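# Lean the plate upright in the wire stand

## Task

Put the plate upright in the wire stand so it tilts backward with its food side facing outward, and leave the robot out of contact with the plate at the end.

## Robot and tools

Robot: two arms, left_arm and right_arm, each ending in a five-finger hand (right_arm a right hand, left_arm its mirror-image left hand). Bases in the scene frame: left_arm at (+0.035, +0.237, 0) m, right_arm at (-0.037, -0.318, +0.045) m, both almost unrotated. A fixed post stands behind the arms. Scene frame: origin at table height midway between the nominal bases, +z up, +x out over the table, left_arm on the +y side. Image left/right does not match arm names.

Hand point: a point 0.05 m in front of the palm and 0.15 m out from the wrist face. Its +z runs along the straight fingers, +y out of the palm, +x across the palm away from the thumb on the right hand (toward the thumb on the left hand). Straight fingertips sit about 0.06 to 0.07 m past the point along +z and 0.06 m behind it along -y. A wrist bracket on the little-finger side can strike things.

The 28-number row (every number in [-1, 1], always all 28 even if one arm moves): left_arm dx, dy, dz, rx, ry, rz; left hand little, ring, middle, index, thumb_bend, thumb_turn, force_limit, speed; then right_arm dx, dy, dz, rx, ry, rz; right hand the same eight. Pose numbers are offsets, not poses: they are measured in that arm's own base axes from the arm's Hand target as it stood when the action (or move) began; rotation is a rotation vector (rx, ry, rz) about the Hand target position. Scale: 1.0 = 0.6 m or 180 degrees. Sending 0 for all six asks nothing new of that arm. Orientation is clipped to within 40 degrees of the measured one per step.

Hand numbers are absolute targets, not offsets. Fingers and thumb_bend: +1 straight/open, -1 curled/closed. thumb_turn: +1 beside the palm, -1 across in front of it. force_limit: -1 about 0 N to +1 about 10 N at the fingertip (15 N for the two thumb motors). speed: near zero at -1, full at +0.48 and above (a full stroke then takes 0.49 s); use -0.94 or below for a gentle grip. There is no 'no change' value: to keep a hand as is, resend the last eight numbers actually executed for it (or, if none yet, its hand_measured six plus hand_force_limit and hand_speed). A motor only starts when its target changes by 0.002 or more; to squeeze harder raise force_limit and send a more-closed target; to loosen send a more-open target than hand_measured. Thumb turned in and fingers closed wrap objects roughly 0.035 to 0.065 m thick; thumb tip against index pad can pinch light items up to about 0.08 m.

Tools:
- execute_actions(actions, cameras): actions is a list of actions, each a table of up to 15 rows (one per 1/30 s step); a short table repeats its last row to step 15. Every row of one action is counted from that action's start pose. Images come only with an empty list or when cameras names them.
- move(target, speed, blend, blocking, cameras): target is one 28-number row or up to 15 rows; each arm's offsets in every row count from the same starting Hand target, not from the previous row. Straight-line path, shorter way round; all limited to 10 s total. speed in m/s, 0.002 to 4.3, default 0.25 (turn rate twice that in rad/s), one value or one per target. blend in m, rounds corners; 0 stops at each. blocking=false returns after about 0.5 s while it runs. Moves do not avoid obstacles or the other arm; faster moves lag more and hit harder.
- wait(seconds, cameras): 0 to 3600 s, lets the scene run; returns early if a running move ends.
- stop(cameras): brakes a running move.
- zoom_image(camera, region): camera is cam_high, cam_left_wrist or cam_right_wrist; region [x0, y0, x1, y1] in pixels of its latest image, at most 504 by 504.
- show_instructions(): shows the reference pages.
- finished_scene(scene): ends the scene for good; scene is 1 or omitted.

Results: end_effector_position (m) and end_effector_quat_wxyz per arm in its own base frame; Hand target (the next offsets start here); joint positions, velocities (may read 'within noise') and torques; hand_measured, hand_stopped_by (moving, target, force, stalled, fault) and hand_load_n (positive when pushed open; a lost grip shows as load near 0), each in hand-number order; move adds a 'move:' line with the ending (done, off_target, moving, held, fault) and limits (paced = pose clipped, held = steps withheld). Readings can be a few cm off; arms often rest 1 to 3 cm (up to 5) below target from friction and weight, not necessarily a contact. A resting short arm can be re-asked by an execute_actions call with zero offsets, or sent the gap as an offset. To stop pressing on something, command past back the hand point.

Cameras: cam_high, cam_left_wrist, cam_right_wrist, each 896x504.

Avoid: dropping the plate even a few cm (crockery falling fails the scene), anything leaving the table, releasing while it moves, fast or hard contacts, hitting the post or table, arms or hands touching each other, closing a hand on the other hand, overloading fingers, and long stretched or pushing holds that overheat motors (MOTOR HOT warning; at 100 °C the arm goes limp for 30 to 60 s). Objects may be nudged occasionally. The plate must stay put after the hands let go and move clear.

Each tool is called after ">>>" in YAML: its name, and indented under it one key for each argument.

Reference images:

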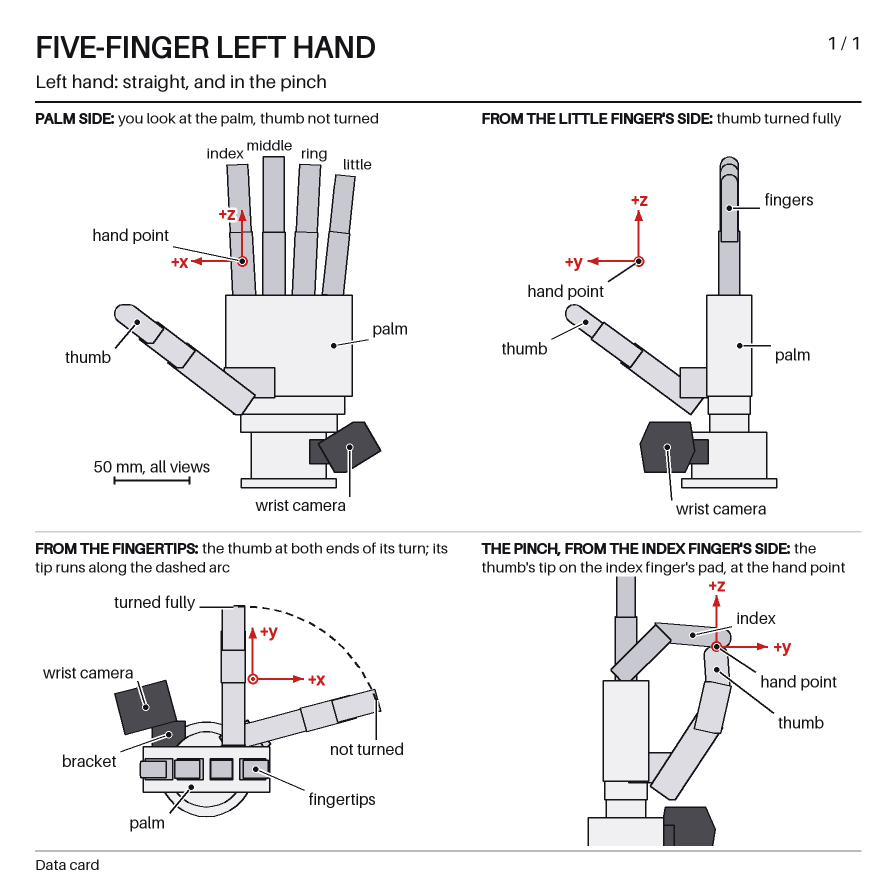

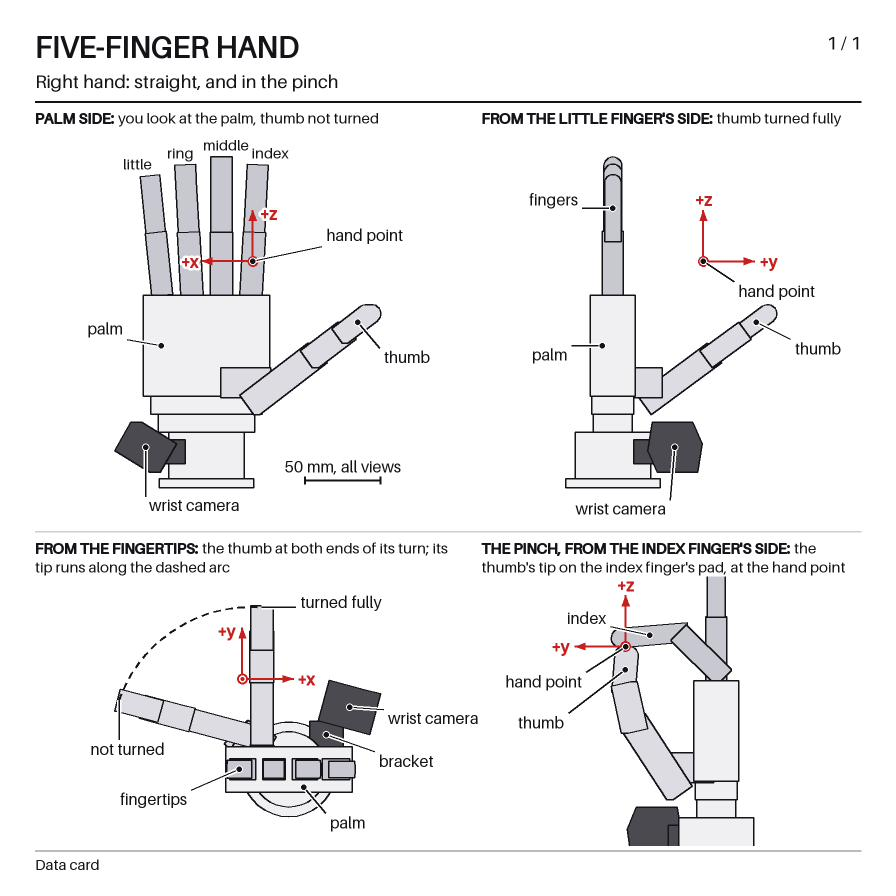

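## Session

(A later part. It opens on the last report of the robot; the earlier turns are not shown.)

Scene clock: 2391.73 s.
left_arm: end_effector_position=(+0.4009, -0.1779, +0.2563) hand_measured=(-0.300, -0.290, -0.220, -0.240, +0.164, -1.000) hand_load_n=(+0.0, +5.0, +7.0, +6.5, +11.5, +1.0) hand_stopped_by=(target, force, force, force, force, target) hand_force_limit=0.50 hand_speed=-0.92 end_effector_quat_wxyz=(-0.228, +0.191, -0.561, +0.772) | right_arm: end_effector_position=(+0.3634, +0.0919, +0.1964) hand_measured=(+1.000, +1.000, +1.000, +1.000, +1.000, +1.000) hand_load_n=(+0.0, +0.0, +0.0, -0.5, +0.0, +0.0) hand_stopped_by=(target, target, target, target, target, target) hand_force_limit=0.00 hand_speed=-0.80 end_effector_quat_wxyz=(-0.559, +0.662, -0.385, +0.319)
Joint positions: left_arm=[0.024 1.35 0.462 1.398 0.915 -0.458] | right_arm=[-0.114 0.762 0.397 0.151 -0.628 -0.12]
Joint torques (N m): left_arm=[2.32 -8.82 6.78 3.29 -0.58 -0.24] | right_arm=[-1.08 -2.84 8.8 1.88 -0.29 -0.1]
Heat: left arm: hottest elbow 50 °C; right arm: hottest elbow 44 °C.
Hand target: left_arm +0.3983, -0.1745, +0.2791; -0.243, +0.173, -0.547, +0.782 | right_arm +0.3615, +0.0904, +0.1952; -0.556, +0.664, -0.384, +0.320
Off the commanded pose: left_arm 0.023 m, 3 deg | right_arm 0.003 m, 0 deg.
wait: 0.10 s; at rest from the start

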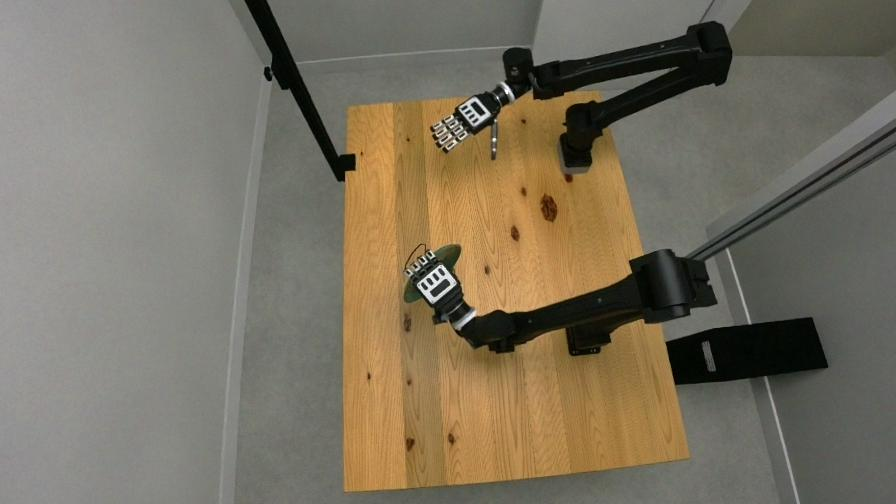

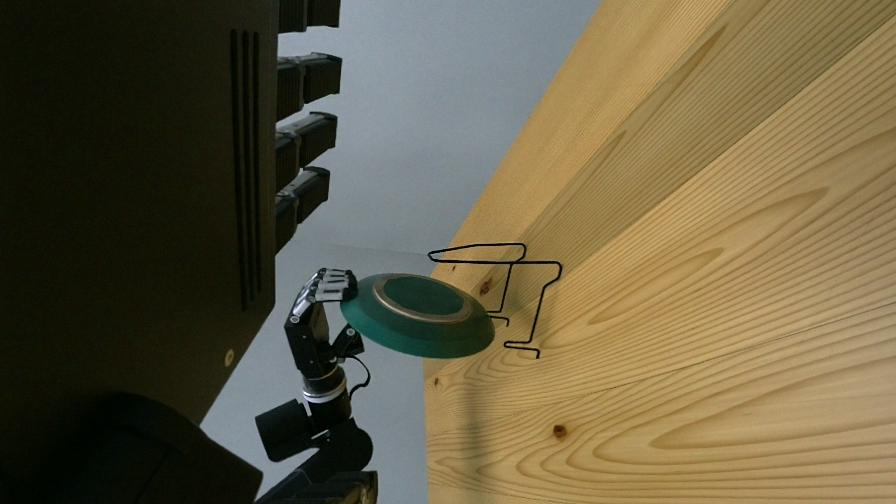

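>>> move:
  target: [0,0,-0.03,0,0,0.039,-0.3,-0.45,-0.45,-0.45,-0.15,-1,0.5,-0.92,0,0,0,0,0,0,1,1,1,1,1,1,0,-0.8]
  speed: 0.04
  cameras: ["cam_right_wrist"]

>>> zoom_image:
  camera: "cam_right_wrist"
  region: [400, 230, 580, 380]

Scene clock: 2579.80 s.
left_arm: end_effector_position=(+0.3992, -0.1722, +0.2434) hand_measured=(-0.300, -0.290, -0.220, -0.240, +0.164, -1.000) hand_load_n=(+0.0, +5.5, +7.0, +7.0, +11.5, +1.0) hand_stopped_by=(target, force, force, force, force, target) hand_force_limit=0.50 hand_speed=-0.92 end_effector_quat_wxyz=(-0.277, +0.223, -0.543, +0.760) | right_arm: end_effector_position=(+0.3634, +0.0919, +0.1964) hand_measured=(+1.000, +1.000, +1.000, +1.000, +1.000, +1.000) hand_load_n=(+0.0, +0.0, +0.0, +0.0, +0.0, +0.0) hand_stopped_by=(target, target, target, target, target, target) hand_force_limit=0.00 hand_speed=-0.80 end_effector_quat_wxyz=(-0.559, +0.662, -0.385, +0.319)
Joint positions: left_arm=[0.002 1.318 0.384 1.385 0.78 -0.369] | right_arm=[-0.114 0.762 0.397 0.151 -0.628 -0.12]
Joint torques (N m): left_arm=[0.73 -9 6.64 2.04 -0.73 0.08] | right_arm=[-0.62 -2.67 8.95 1.88 -0.19 -0.13]
Heat: left arm: hottest elbow 47 °C; right arm: hottest elbow 44 °C.
Hand target: left_arm +0.3984, -0.1745, +0.2612; -0.291, +0.206, -0.535, +0.766 | right_arm +0.3615, +0.0904, +0.1952; -0.556, +0.664, -0.384, +0.320
Off the commanded pose: left_arm 0.018 m, 3 deg | right_arm 0.003 m, 0 deg.
move: off_target (left_arm)

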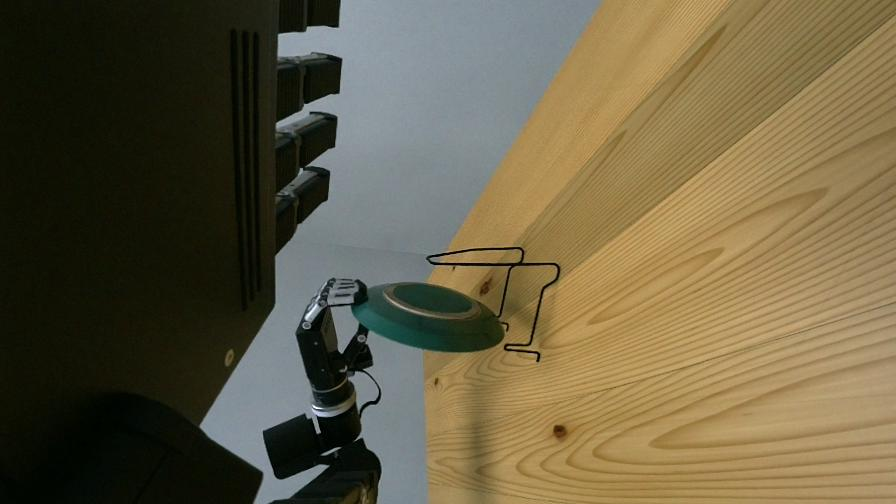

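Scaled by 2.800 from the camera's image (finer frame: 1280x720).

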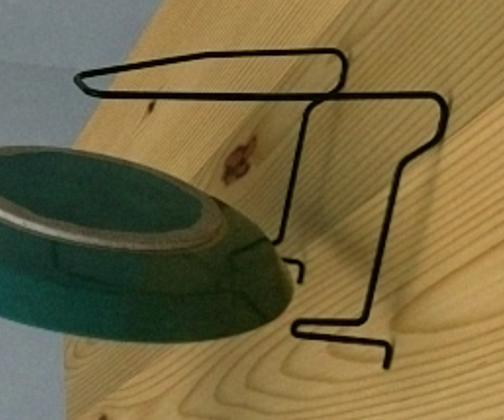

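>>> move:
  target: [0.01,-0.008,-0.03,0,0,0,-0.3,-0.45,-0.45,-0.45,-0.15,-1,0.5,-0.92,0,0,0,0,0,0,1,1,1,1,1,1,0,-0.8]
  speed: 0.04
  cameras: ["cam_right_wrist"]

>>> zoom_image:
  camera: "cam_right_wrist"
  region: [400, 230, 580, 380]

Scene clock: 2662.67 s.
left_arm: end_effector_position=(+0.4043, -0.1770, +0.2291) hand_measured=(-0.300, -0.290, -0.220, -0.240, +0.164, -1.000) hand_load_n=(+0.0, +5.0, +7.0, +7.0, +11.5, +1.0) hand_stopped_by=(target, force, force, force, force, target) hand_force_limit=0.50 hand_speed=-0.92 end_effector_quat_wxyz=(-0.275, +0.228, -0.545, +0.759) | right_arm: end_effector_position=(+0.3634, +0.0919, +0.1964) hand_measured=(+1.000, +1.000, +1.000, +1.000, +1.000, +1.000) hand_load_n=(+0.0, +0.0, +0.0, +0.0, +0.0, +0.0) hand_stopped_by=(target, target, target, target, target, target) hand_force_limit=0.00 hand_speed=-0.80 end_effector_quat_wxyz=(-0.559, +0.662, -0.385, +0.319)
Joint positions: left_arm=[-0.015 1.376 0.384 1.424 0.764 -0.356] | right_arm=[-0.114 0.762 0.397 0.151 -0.628 -0.12]
Joint torques (N m): left_arm=[0.56 -6.83 6.06 3.62 -0.62 0.11] | right_arm=[-0.5 -3.19 9.11 1.88 -0.25 -0.12]
Heat: left arm: hottest elbow 46 °C; right arm: hottest elbow 43 °C.
Hand target: left_arm +0.4044, -0.1792, +0.2433; -0.291, +0.206, -0.535, +0.766 | right_arm +0.3615, +0.0904, +0.1952; -0.556, +0.664, -0.384, +0.320
Off the commanded pose: left_arm 0.014 m, 3 deg | right_arm 0.003 m, 0 deg.
move: off_target (left_arm)

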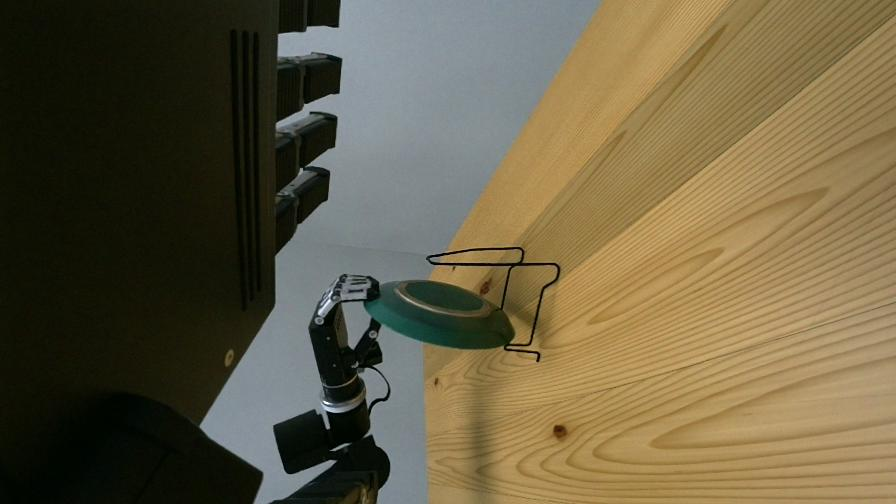

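Scaled by 2.800 from the camera's image (finer frame: 1280x720).

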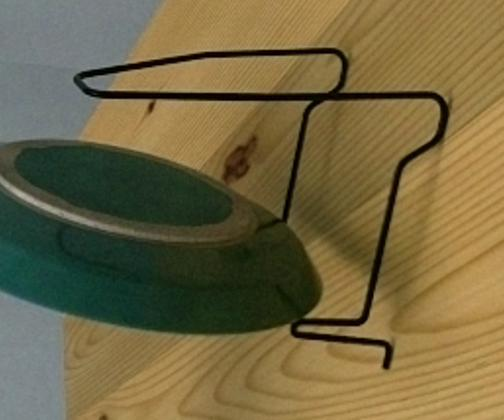

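>>> move:
  target: [-0.006,0.005,-0.028,0,0,0,-0.3,-0.45,-0.45,-0.45,-0.15,-1,0.5,-0.92,0,0,0,0,0,0,1,1,1,1,1,1,0,-0.8]
  speed: 0.04
  cameras: ["cam_right_wrist"]

>>> zoom_image:
  camera: "cam_right_wrist"
  region: [400, 230, 580, 380]

Scene clock: 2679.83 s.
left_arm: end_effector_position=(+0.4020, -0.1770, +0.2263) hand_measured=(-0.300, -0.290, -0.220, -0.240, +0.164, -1.000) hand_load_n=(+0.0, +5.5, +7.0, +7.0, +10.5, +1.5) hand_stopped_by=(target, force, force, force, force, target) hand_force_limit=0.50 hand_speed=-0.92 end_effector_quat_wxyz=(-0.288, +0.209, -0.538, +0.764) | right_arm: end_effector_position=(+0.3634, +0.0919, +0.1964) hand_measured=(+1.000, +1.000, +1.000, +1.000, +1.000, +1.000) hand_load_n=(+0.0, +0.0, +0.0, +0.0, +0.0, +0.0) hand_stopped_by=(target, target, target, target, target, target) hand_force_limit=0.00 hand_speed=-0.80 end_effector_quat_wxyz=(-0.559, +0.662, -0.385, +0.319)
Joint positions: left_arm=[-0.015 1.424 0.375 1.529 0.764 -0.356] | right_arm=[-0.114 0.762 0.397 0.151 -0.628 -0.12]
Joint torques (N m): left_arm=[1.49 -5.77 4.67 2.88 -0.32 0.05] | right_arm=[-1.08 -2.43 8.8 1.74 -0.29 -0.11]
Heat: left arm: hottest elbow 46 °C; right arm: hottest elbow 43 °C.
Hand target: left_arm +0.4007, -0.1762, +0.2264; -0.291, +0.206, -0.535, +0.766 | right_arm +0.3615, +0.0904, +0.1952; -0.556, +0.664, -0.384, +0.320
Off the commanded pose: left_arm 0.001 m, 1 deg | right_arm 0.003 m, 0 deg.
move: done

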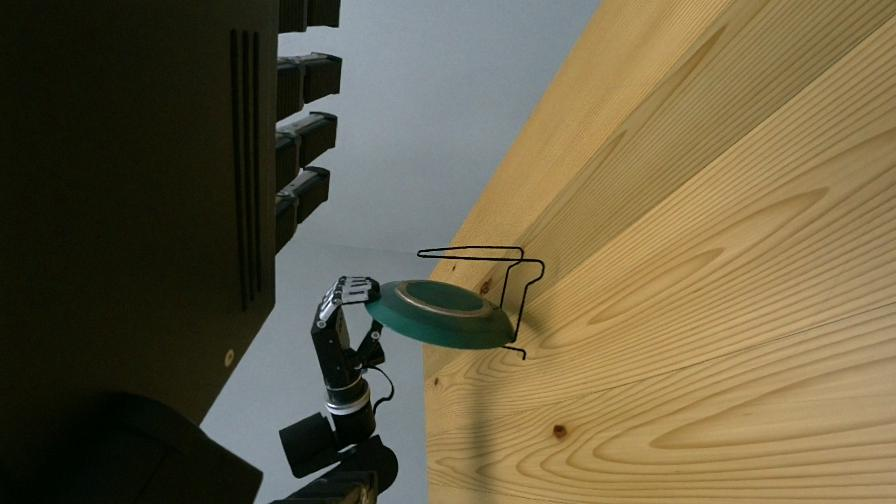

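Scaled by 2.800 from the camera's image (finer frame: 1280x720).

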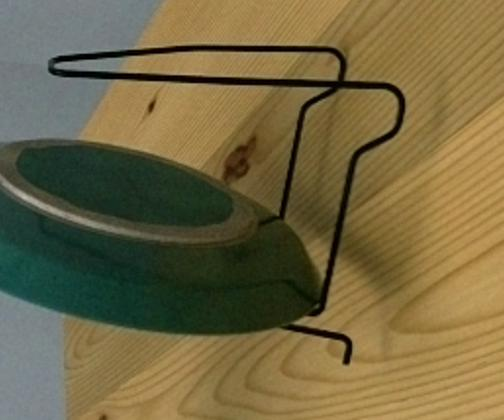

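>>> wait:
  seconds: 0.1
  cameras: ["cam_high", "cam_right_wrist", "cam_left_wrist"]

>>> zoom_image:
  camera: "cam_right_wrist"
  region: [400, 230, 580, 380]

>>> zoom_image:
  camera: "cam_high"
  region: [395, 225, 475, 290]

Scene clock: 2696.80 s.
left_arm: end_effector_position=(+0.4020, -0.1770, +0.2263) hand_measured=(-0.300, -0.290, -0.220, -0.240, +0.164, -1.000) hand_load_n=(+0.0, +5.5, +7.0, +7.5, +11.0, +1.0) hand_stopped_by=(target, force, force, force, force, target) hand_force_limit=0.50 hand_speed=-0.92 end_effector_quat_wxyz=(-0.288, +0.209, -0.538, +0.764) | right_arm: end_effector_position=(+0.3634, +0.0919, +0.1964) hand_measured=(+1.000, +1.000, +1.000, +1.000, +1.000, +1.000) hand_load_n=(+0.0, +0.0, +0.0, -0.5, +0.0, +0.0) hand_stopped_by=(target, target, target, target, target, target) hand_force_limit=0.00 hand_speed=-0.80 end_effector_quat_wxyz=(-0.559, +0.662, -0.385, +0.319)
Joint positions: left_arm=[-0.015 1.424 0.375 1.529 0.764 -0.356] | right_arm=[-0.114 0.762 0.397 0.151 -0.628 -0.12]
Joint torques (N m): left_arm=[1.55 -6.07 4.67 2.89 -0.29 0.04] | right_arm=[-1.55 -2.37 8.84 1.81 -0.3 -0.07]
Heat: left arm: hottest elbow 46 °C; right arm: hottest elbow 43 °C.
Hand target: left_arm +0.4007, -0.1762, +0.2264; -0.291, +0.206, -0.535, +0.766 | right_arm +0.3615, +0.0904, +0.1952; -0.556, +0.664, -0.384, +0.320
Off the commanded pose: left_arm 0.001 m, 1 deg | right_arm 0.003 m, 0 deg.
wait: 0.10 s; at rest from the start

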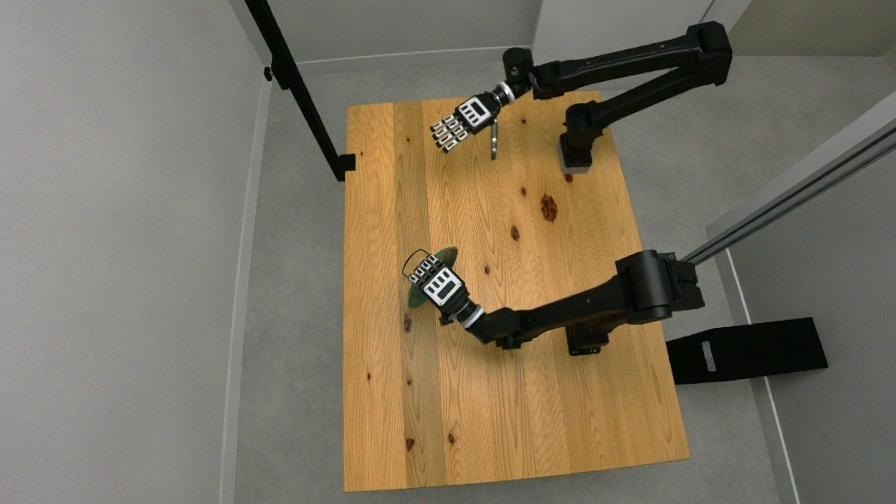

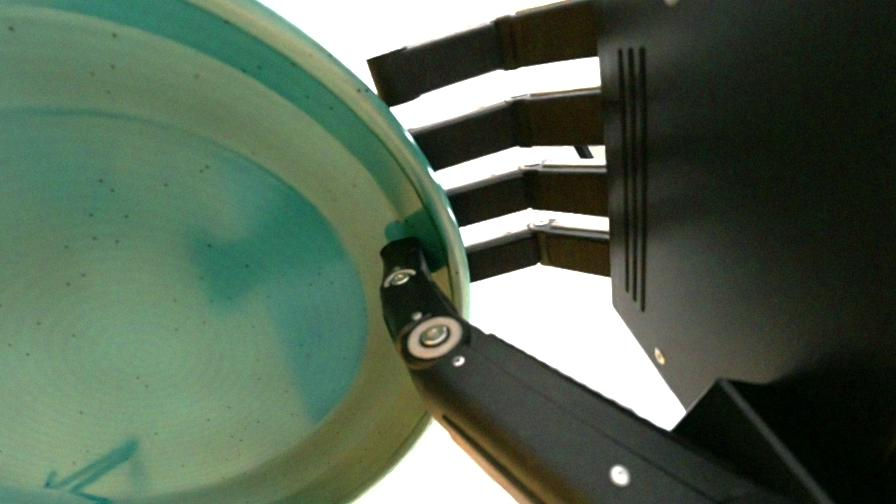

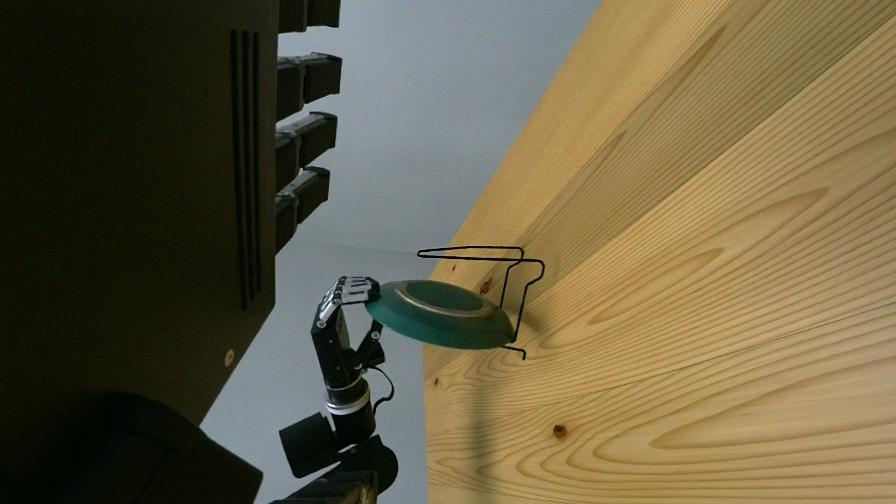

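Scaled by 2.800 from the camera's image (finer frame: 1280x720).

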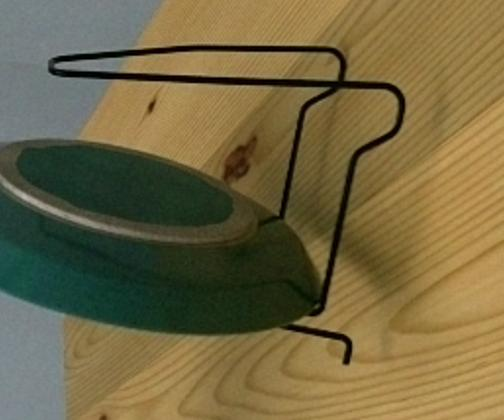

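Scaled by 6.300 from the camera's image (finer frame: 1280x720).

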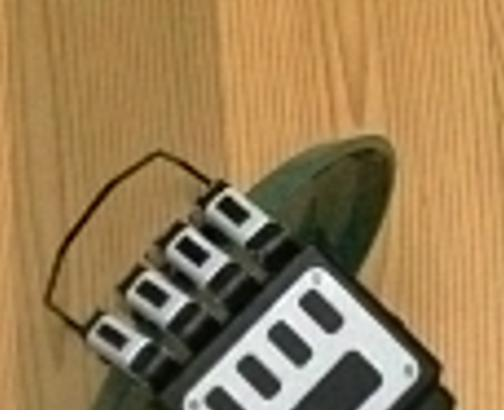

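>>> move:
  target: [0,0,0.04,0,0,0,-0.3,-0.45,-0.45,-0.45,-0.15,-1,0.5,-0.92,0,0,0,0,0,0,1,1,1,1,1,1,0,-0.8]
  speed: 0.03
  cameras: ["cam_right_wrist"]

>>> zoom_image:
  camera: "cam_right_wrist"
  region: [400, 230, 580, 380]

Scene clock: 2749.47 s.
left_arm: end_effector_position=(+0.3993, -0.1773, +0.2320) hand_measured=(-0.300, -0.290, -0.220, -0.240, +0.164, -1.000) hand_load_n=(+0.0, +5.0, +7.0, +7.0, +11.5, +1.0) hand_stopped_by=(target, force, force, force, force, target) hand_force_limit=0.50 hand_speed=-0.92 end_effector_quat_wxyz=(-0.278, +0.221, -0.544, +0.760) | right_arm: end_effector_position=(+0.3634, +0.0919, +0.1964) hand_measured=(+1.000, +1.000, +1.000, +1.000, +1.000, +1.000) hand_load_n=(+0.0, +0.0, +0.0, +0.0, +0.0, -0.5) hand_stopped_by=(target, target, target, target, target, target) hand_force_limit=0.00 hand_speed=-0.80 end_effector_quat_wxyz=(-0.559, +0.662, -0.385, +0.319)
Joint positions: left_arm=[-0.015 1.363 0.375 1.433 0.768 -0.356] | right_arm=[-0.114 0.762 0.397 0.151 -0.628 -0.12]
Joint torques (N m): left_arm=[1.44 -8.06 6.54 2.04 -0.44 -0.02] | right_arm=[-0.91 -2.43 9.32 1.7 -0.28 -0.13]
Heat: left arm: hottest elbow 45 °C; right arm: hottest elbow 43 °C.
Hand target: left_arm +0.4007, -0.1762, +0.2505; -0.291, +0.206, -0.535, +0.766 | right_arm +0.3615, +0.0904, +0.1952; -0.556, +0.664, -0.384, +0.320
Off the commanded pose: left_arm 0.019 m, 3 deg | right_arm 0.003 m, 0 deg.
move: off_target (left_arm)

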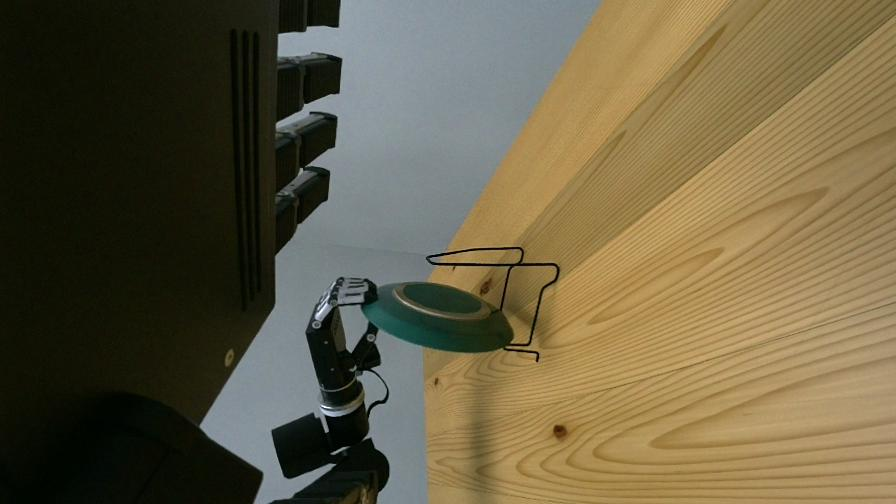

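Scaled by 2.800 from the camera's image (finer frame: 1280x720).

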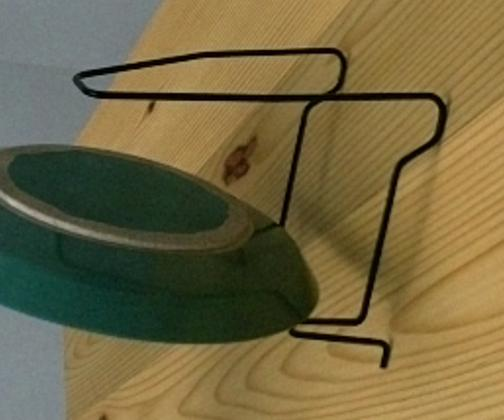

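>>> move:
  target: [0,0,0.05,0,0,0,-0.3,-0.45,-0.45,-0.45,-0.15,-1,0.5,-0.92,0,0,0,0,0,0,1,1,1,1,1,1,0,-0.8]
  speed: 0.04
  cameras: ["cam_right_wrist", "cam_high"]

>>> zoom_image:
  camera: "cam_right_wrist"
  region: [400, 230, 580, 380]

>>> zoom_image:
  camera: "cam_high"
  region: [395, 225, 475, 290]

Scene clock: 2759.00 s.
left_arm: end_effector_position=(+0.3914, -0.1772, +0.2489) hand_measured=(-0.300, -0.290, -0.220, -0.240, +0.164, -1.000) hand_load_n=(+0.0, +5.0, +7.0, +6.5, +12.0, +1.0) hand_stopped_by=(target, force, force, force, force, target) hand_force_limit=0.50 hand_speed=-0.92 end_effector_quat_wxyz=(-0.270, +0.232, -0.548, +0.757) | right_arm: end_effector_position=(+0.3634, +0.0919, +0.1964) hand_measured=(+1.000, +1.000, +1.000, +1.000, +1.000, +1.000) hand_load_n=(+0.0, +0.0, +0.0, +0.0, +0.0, -0.5) hand_stopped_by=(target, target, target, target, target, target) hand_force_limit=0.00 hand_speed=-0.80 end_effector_quat_wxyz=(-0.559, +0.662, -0.385, +0.319)
Joint positions: left_arm=[-0.015 1.249 0.375 1.291 0.768 -0.356] | right_arm=[-0.114 0.762 0.397 0.151 -0.628 -0.12]
Joint torques (N m): left_arm=[1.55 -7.53 9.7 2.09 -0.4 0.03] | right_arm=[-0.79 -2.49 8.99 1.73 -0.28 -0.08]
Heat: left arm: hottest elbow 46 °C; right arm: hottest elbow 43 °C.
Hand target: left_arm +0.4007, -0.1763, +0.2804; -0.291, +0.206, -0.535, +0.766 | right_arm +0.3615, +0.0904, +0.1952; -0.556, +0.664, -0.384, +0.320
Off the commanded pose: left_arm 0.033 m, 4 deg | right_arm 0.003 m, 0 deg.
move: off_target (left_arm)
Images, in order (width x height): cam_high 896x504, cam_right_wrist 896x504.

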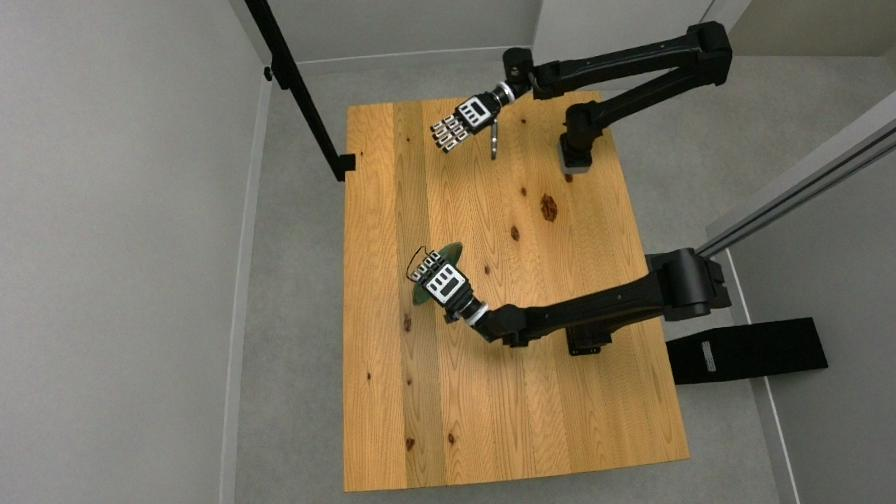

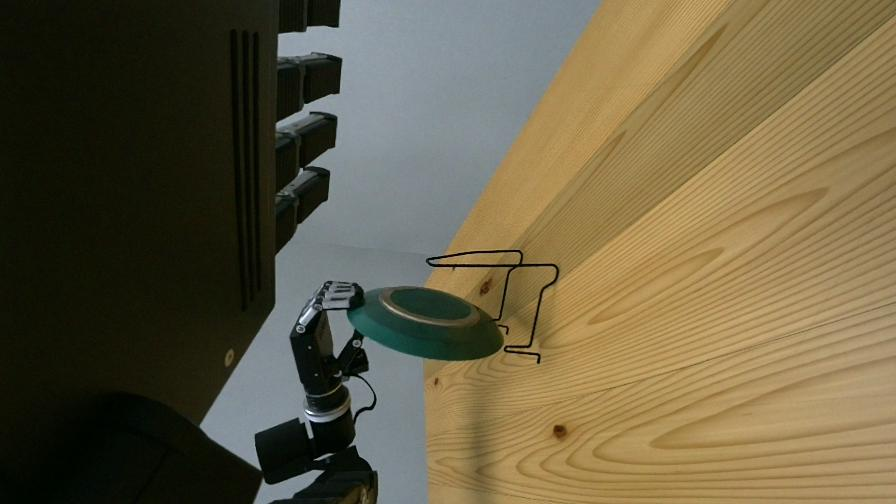

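Scaled by 2.800 from the camera's image (finer frame: 1280x720).

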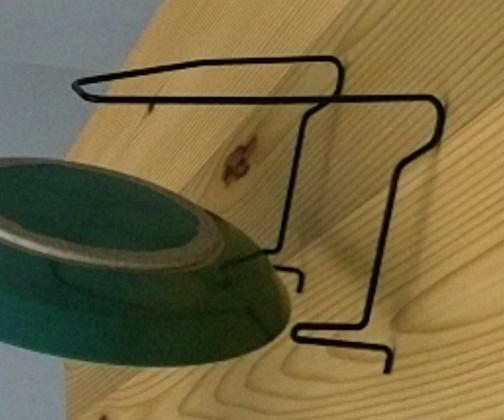

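Scaled by 6.300 from the camera's image (finer frame: 1280x720).

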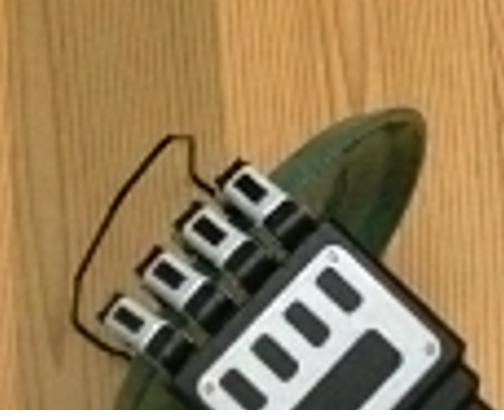

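>>> move:
  target: [0.008,-0.032,0,0,0,0,-0.3,-0.45,-0.45,-0.45,-0.15,-1,0.5,-0.92,0,0,0,0,0,0,1,1,1,1,1,1,0,-0.8]
  speed: 0.04
  cameras: ["cam_right_wrist", "cam_high"]

>>> zoom_image:
  camera: "cam_right_wrist"
  region: [400, 230, 580, 380]

>>> zoom_image:
  camera: "cam_high"
  region: [395, 235, 475, 315]

Scene clock: 2794.63 s.
left_arm: end_effector_position=(+0.3921, -0.1924, +0.2450) hand_measured=(-0.300, -0.290, -0.220, -0.240, +0.164, -1.000) hand_load_n=(+0.0, +5.0, +7.0, +7.0, +11.5, +1.5) hand_stopped_by=(target, force, force, force, force, target) hand_force_limit=0.50 hand_speed=-0.92 end_effector_quat_wxyz=(-0.268, +0.236, -0.550, +0.755) | right_arm: end_effector_position=(+0.3634, +0.0919, +0.1964) hand_measured=(+1.000, +1.000, +1.000, +1.000, +1.000, +1.000) hand_load_n=(+0.0, -0.5, +0.0, +0.0, +0.0, -0.5) hand_stopped_by=(target, target, target, target, target, target) hand_force_limit=0.00 hand_speed=-0.80 end_effector_quat_wxyz=(-0.559, +0.662, -0.385, +0.319)
Joint positions: left_arm=[-0.07 1.249 0.375 1.258 0.716 -0.323] | right_arm=[-0.114 0.762 0.397 0.151 -0.628 -0.12]
Joint torques (N m): left_arm=[1.03 -7.41 10.74 2.15 -0.6 0.07] | right_arm=[0.44 -2.02 8.98 1.83 -0.25 -0.13]
Heat: left arm: hottest elbow 50 °C; right arm: hottest elbow 43 °C.
Hand target: left_arm +0.4055, -0.1954, +0.2804; -0.291, +0.206, -0.535, +0.766 | right_arm +0.3615, +0.0904, +0.1952; -0.556, +0.664, -0.384, +0.320
Off the commanded pose: left_arm 0.038 m, 5 deg | right_arm 0.003 m, 0 deg.
move: off_target (left_arm)
Images, in order (width x height): cam_high 896x504, cam_right_wrist 896x504.

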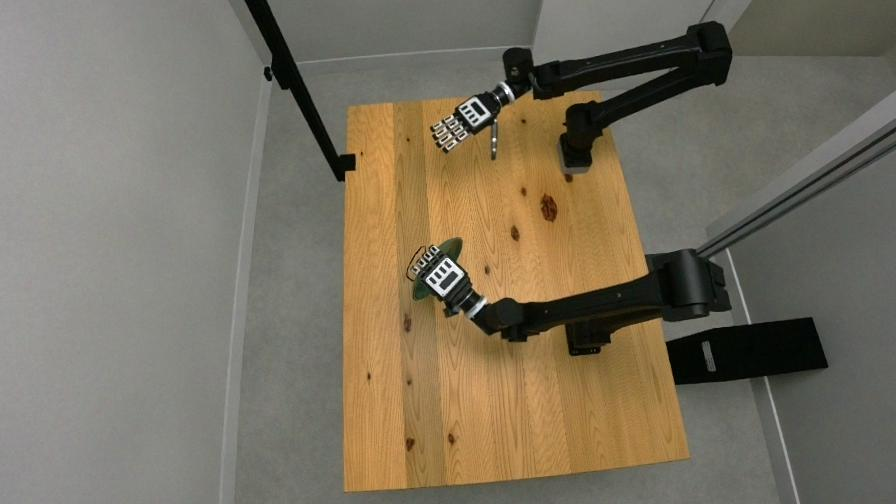

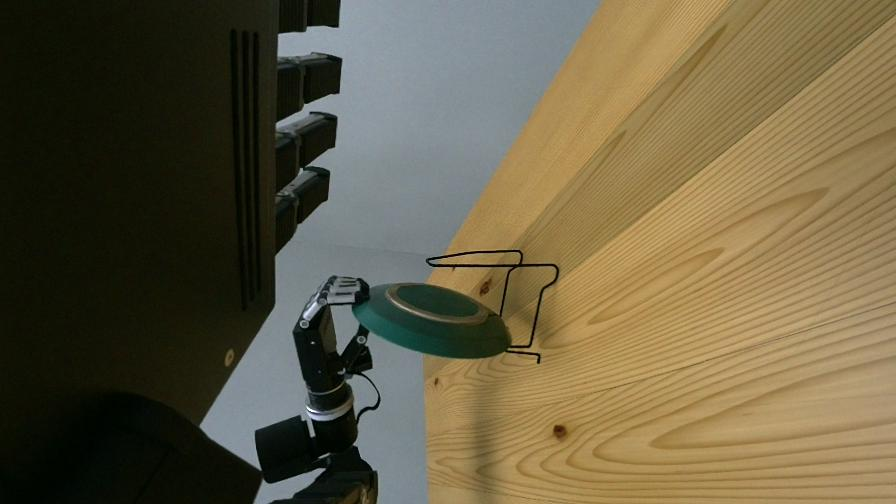

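Scaled by 2.800 from the camera's image (finer frame: 1280x720).

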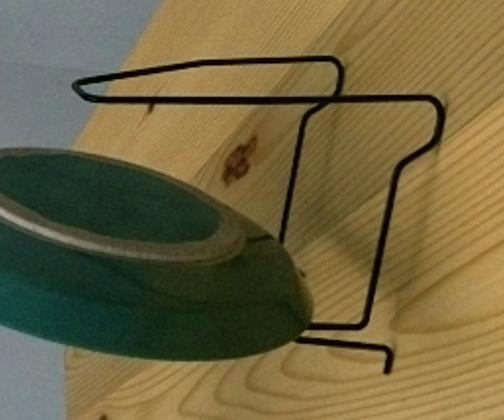

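Scaled by 6.300 from the camera's image (finer frame: 1280x720).

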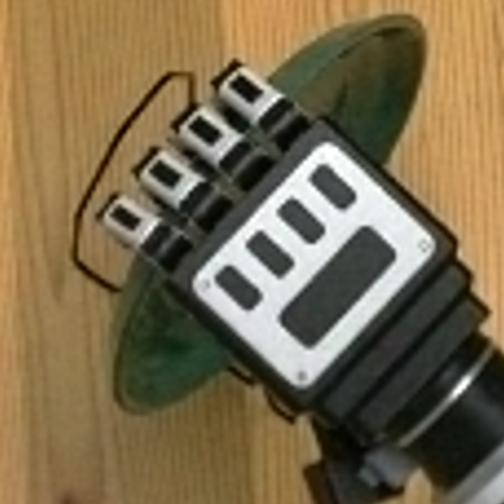

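>>> move:
  target: [0,-0.012,-0.025,0,0,0,-0.3,-0.45,-0.45,-0.45,-0.15,-1,0.5,-0.92,0,0,0,0,0,0,1,1,1,1,1,1,0,-0.8]
  speed: 0.04
  cameras: ["cam_right_wrist", "cam_high"]

>>> zoom_image:
  camera: "cam_right_wrist"
  region: [400, 230, 580, 380]

>>> zoom_image:
  camera: "cam_high"
  region: [395, 235, 475, 315]

Scene clock: 2823.00 s.
left_arm: end_effector_position=(+0.3959, -0.1993, +0.2330) hand_measured=(-0.300, -0.290, -0.220, -0.240, +0.164, -1.000) hand_load_n=(+0.0, +5.0, +7.0, +7.0, +11.5, +1.0) hand_stopped_by=(target, force, force, force, force, target) hand_force_limit=0.50 hand_speed=-0.92 end_effector_quat_wxyz=(-0.266, +0.241, -0.554, +0.752) | right_arm: end_effector_position=(+0.3634, +0.0919, +0.1964) hand_measured=(+1.000, +1.000, +1.000, +1.000, +1.000, +1.000) hand_load_n=(+0.0, +0.0, +0.0, +0.0, +0.0, +0.0) hand_stopped_by=(target, target, target, target, target, target) hand_force_limit=0.00 hand_speed=-0.80 end_effector_quat_wxyz=(-0.559, +0.662, -0.385, +0.319)
Joint positions: left_arm=[-0.094 1.291 0.375 1.276 0.694 -0.307] | right_arm=[-0.114 0.762 0.397 0.151 -0.628 -0.12]
Joint torques (N m): left_arm=[0.91 -6.71 9.33 3.9 -0.58 0.08] | right_arm=[-1.26 -2.67 8.95 1.81 -0.28 -0.06]
Heat: left arm: hottest elbow 53 °C; right arm: hottest elbow 43 °C.
Hand target: left_arm +0.4055, -0.2026, +0.2655; -0.291, +0.206, -0.535, +0.766 | right_arm +0.3615, +0.0904, +0.1952; -0.556, +0.664, -0.384, +0.320
Off the commanded pose: left_arm 0.034 m, 6 deg | right_arm 0.003 m, 0 deg.
move: off_target (left_arm)
Images, in order (width x height): cam_high 896x504, cam_right_wrist 896x504.

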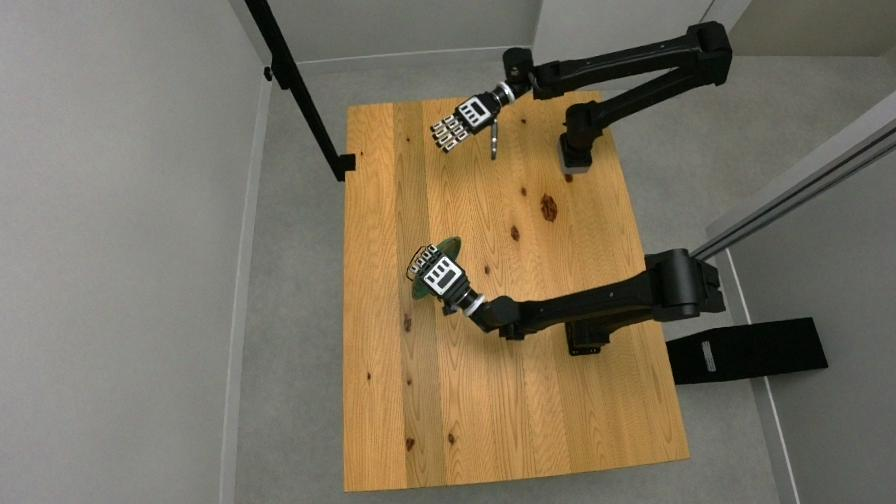

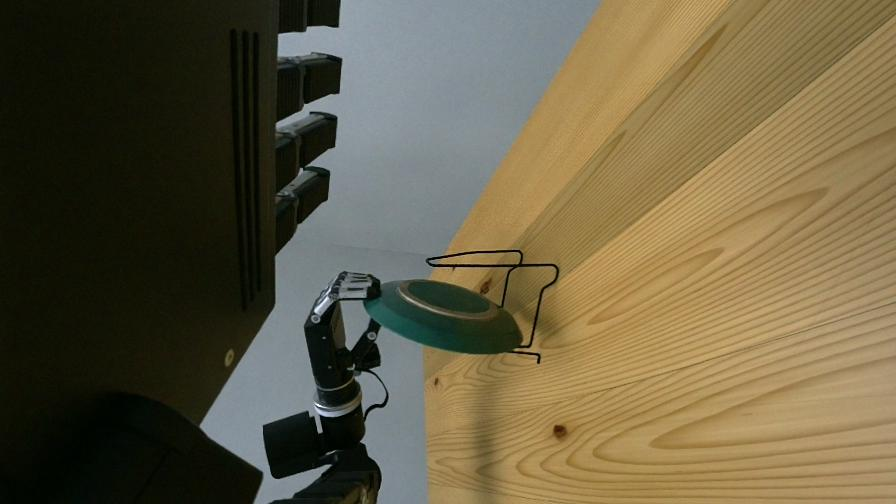

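Scaled by 2.800 from the camera's image (finer frame: 1280x720).

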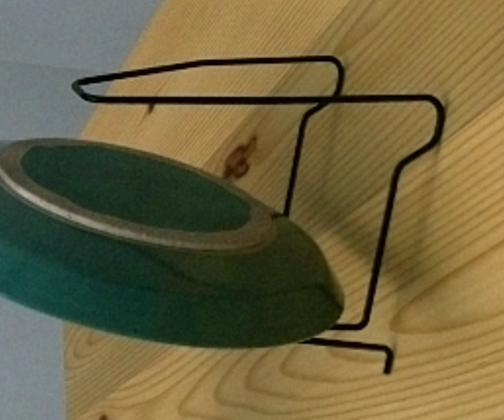

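Scaled by 6.300 from the camera's image (finer frame: 1280x720).

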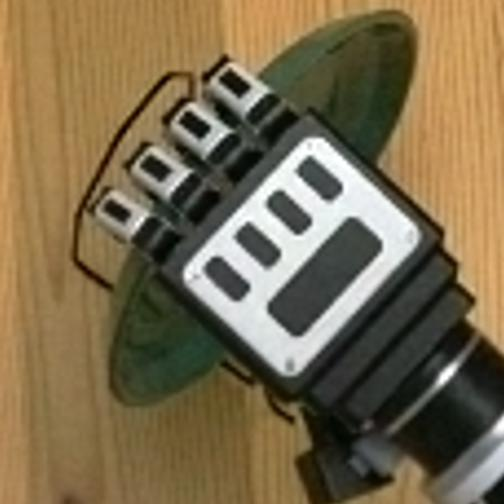

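>>> move:
  target: [0.03,-0.024,-0.02,0.024,0.0306,0,-0.3,-0.45,-0.45,-0.45,-0.15,-1,0.5,-0.92,0,0,0,0,0,0,1,1,1,1,1,1,0,-0.8]
  speed: 0.04
  cameras: ["cam_right_wrist", "cam_high"]

>>> zoom_image:
  camera: "cam_right_wrist"
  region: [400, 230, 580, 380]

>>> zoom_image:
  camera: "cam_high"
  region: [395, 235, 475, 315]

Scene clock: 2848.50 s.
left_arm: end_effector_position=(+0.4090, -0.2118, +0.2190) hand_measured=(-0.300, -0.290, -0.220, -0.240, +0.164, -1.000) hand_load_n=(+0.5, +4.5, +7.0, +7.0, +11.5, +1.5) hand_stopped_by=(target, force, force, force, force, target) hand_force_limit=0.50 hand_speed=-0.92 end_effector_quat_wxyz=(-0.250, +0.261, -0.589, +0.723) | right_arm: end_effector_position=(+0.3634, +0.0919, +0.1964) hand_measured=(+1.000, +1.000, +1.000, +1.000, +1.000, +1.000) hand_load_n=(+0.0, +0.0, +0.0, +0.0, +0.0, +0.0) hand_stopped_by=(target, target, target, target, target, target) hand_force_limit=0.00 hand_speed=-0.80 end_effector_quat_wxyz=(-0.559, +0.662, -0.385, +0.319)
Joint positions: left_arm=[-0.133 1.271 0.425 1.066 0.676 -0.224] | right_arm=[-0.114 0.762 0.397 0.151 -0.628 -0.12]
Joint torques (N m): left_arm=[0.56 -7.88 10.99 1.99 -0.31 0.18] | right_arm=[-0.79 -2.9 9.06 1.73 -0.29 -0.15]
Heat: left arm: hottest elbow 52 °C; right arm: hottest elbow 43 °C.
Hand target: left_arm +0.4234, -0.2171, +0.2535; -0.272, +0.231, -0.577, +0.734 | right_arm +0.3615, +0.0904, +0.1952; -0.556, +0.664, -0.384, +0.320
Off the commanded pose: left_arm 0.038 m, 5 deg | right_arm 0.003 m, 0 deg.
move: off_target (left_arm)
Images, in order (width x height): cam_high 896x504, cam_right_wrist 896x504.

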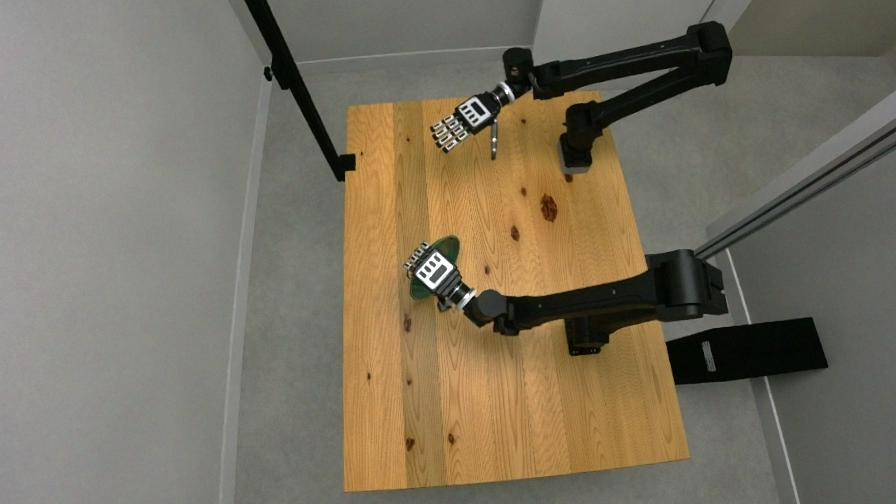

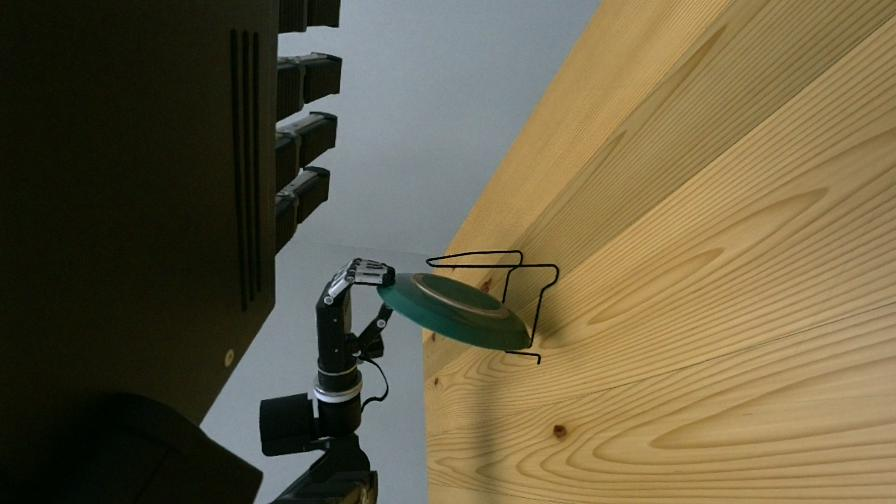

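Scaled by 2.800 from the camera's image (finer frame: 1280x720).

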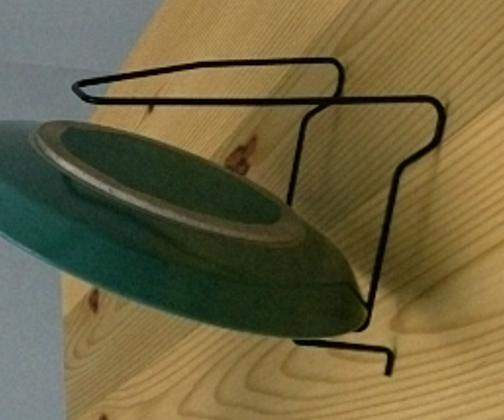

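Scaled by 6.300 from the camera's image (finer frame: 1280x720).

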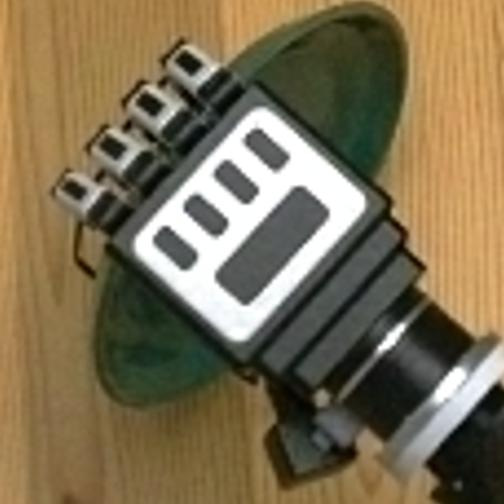

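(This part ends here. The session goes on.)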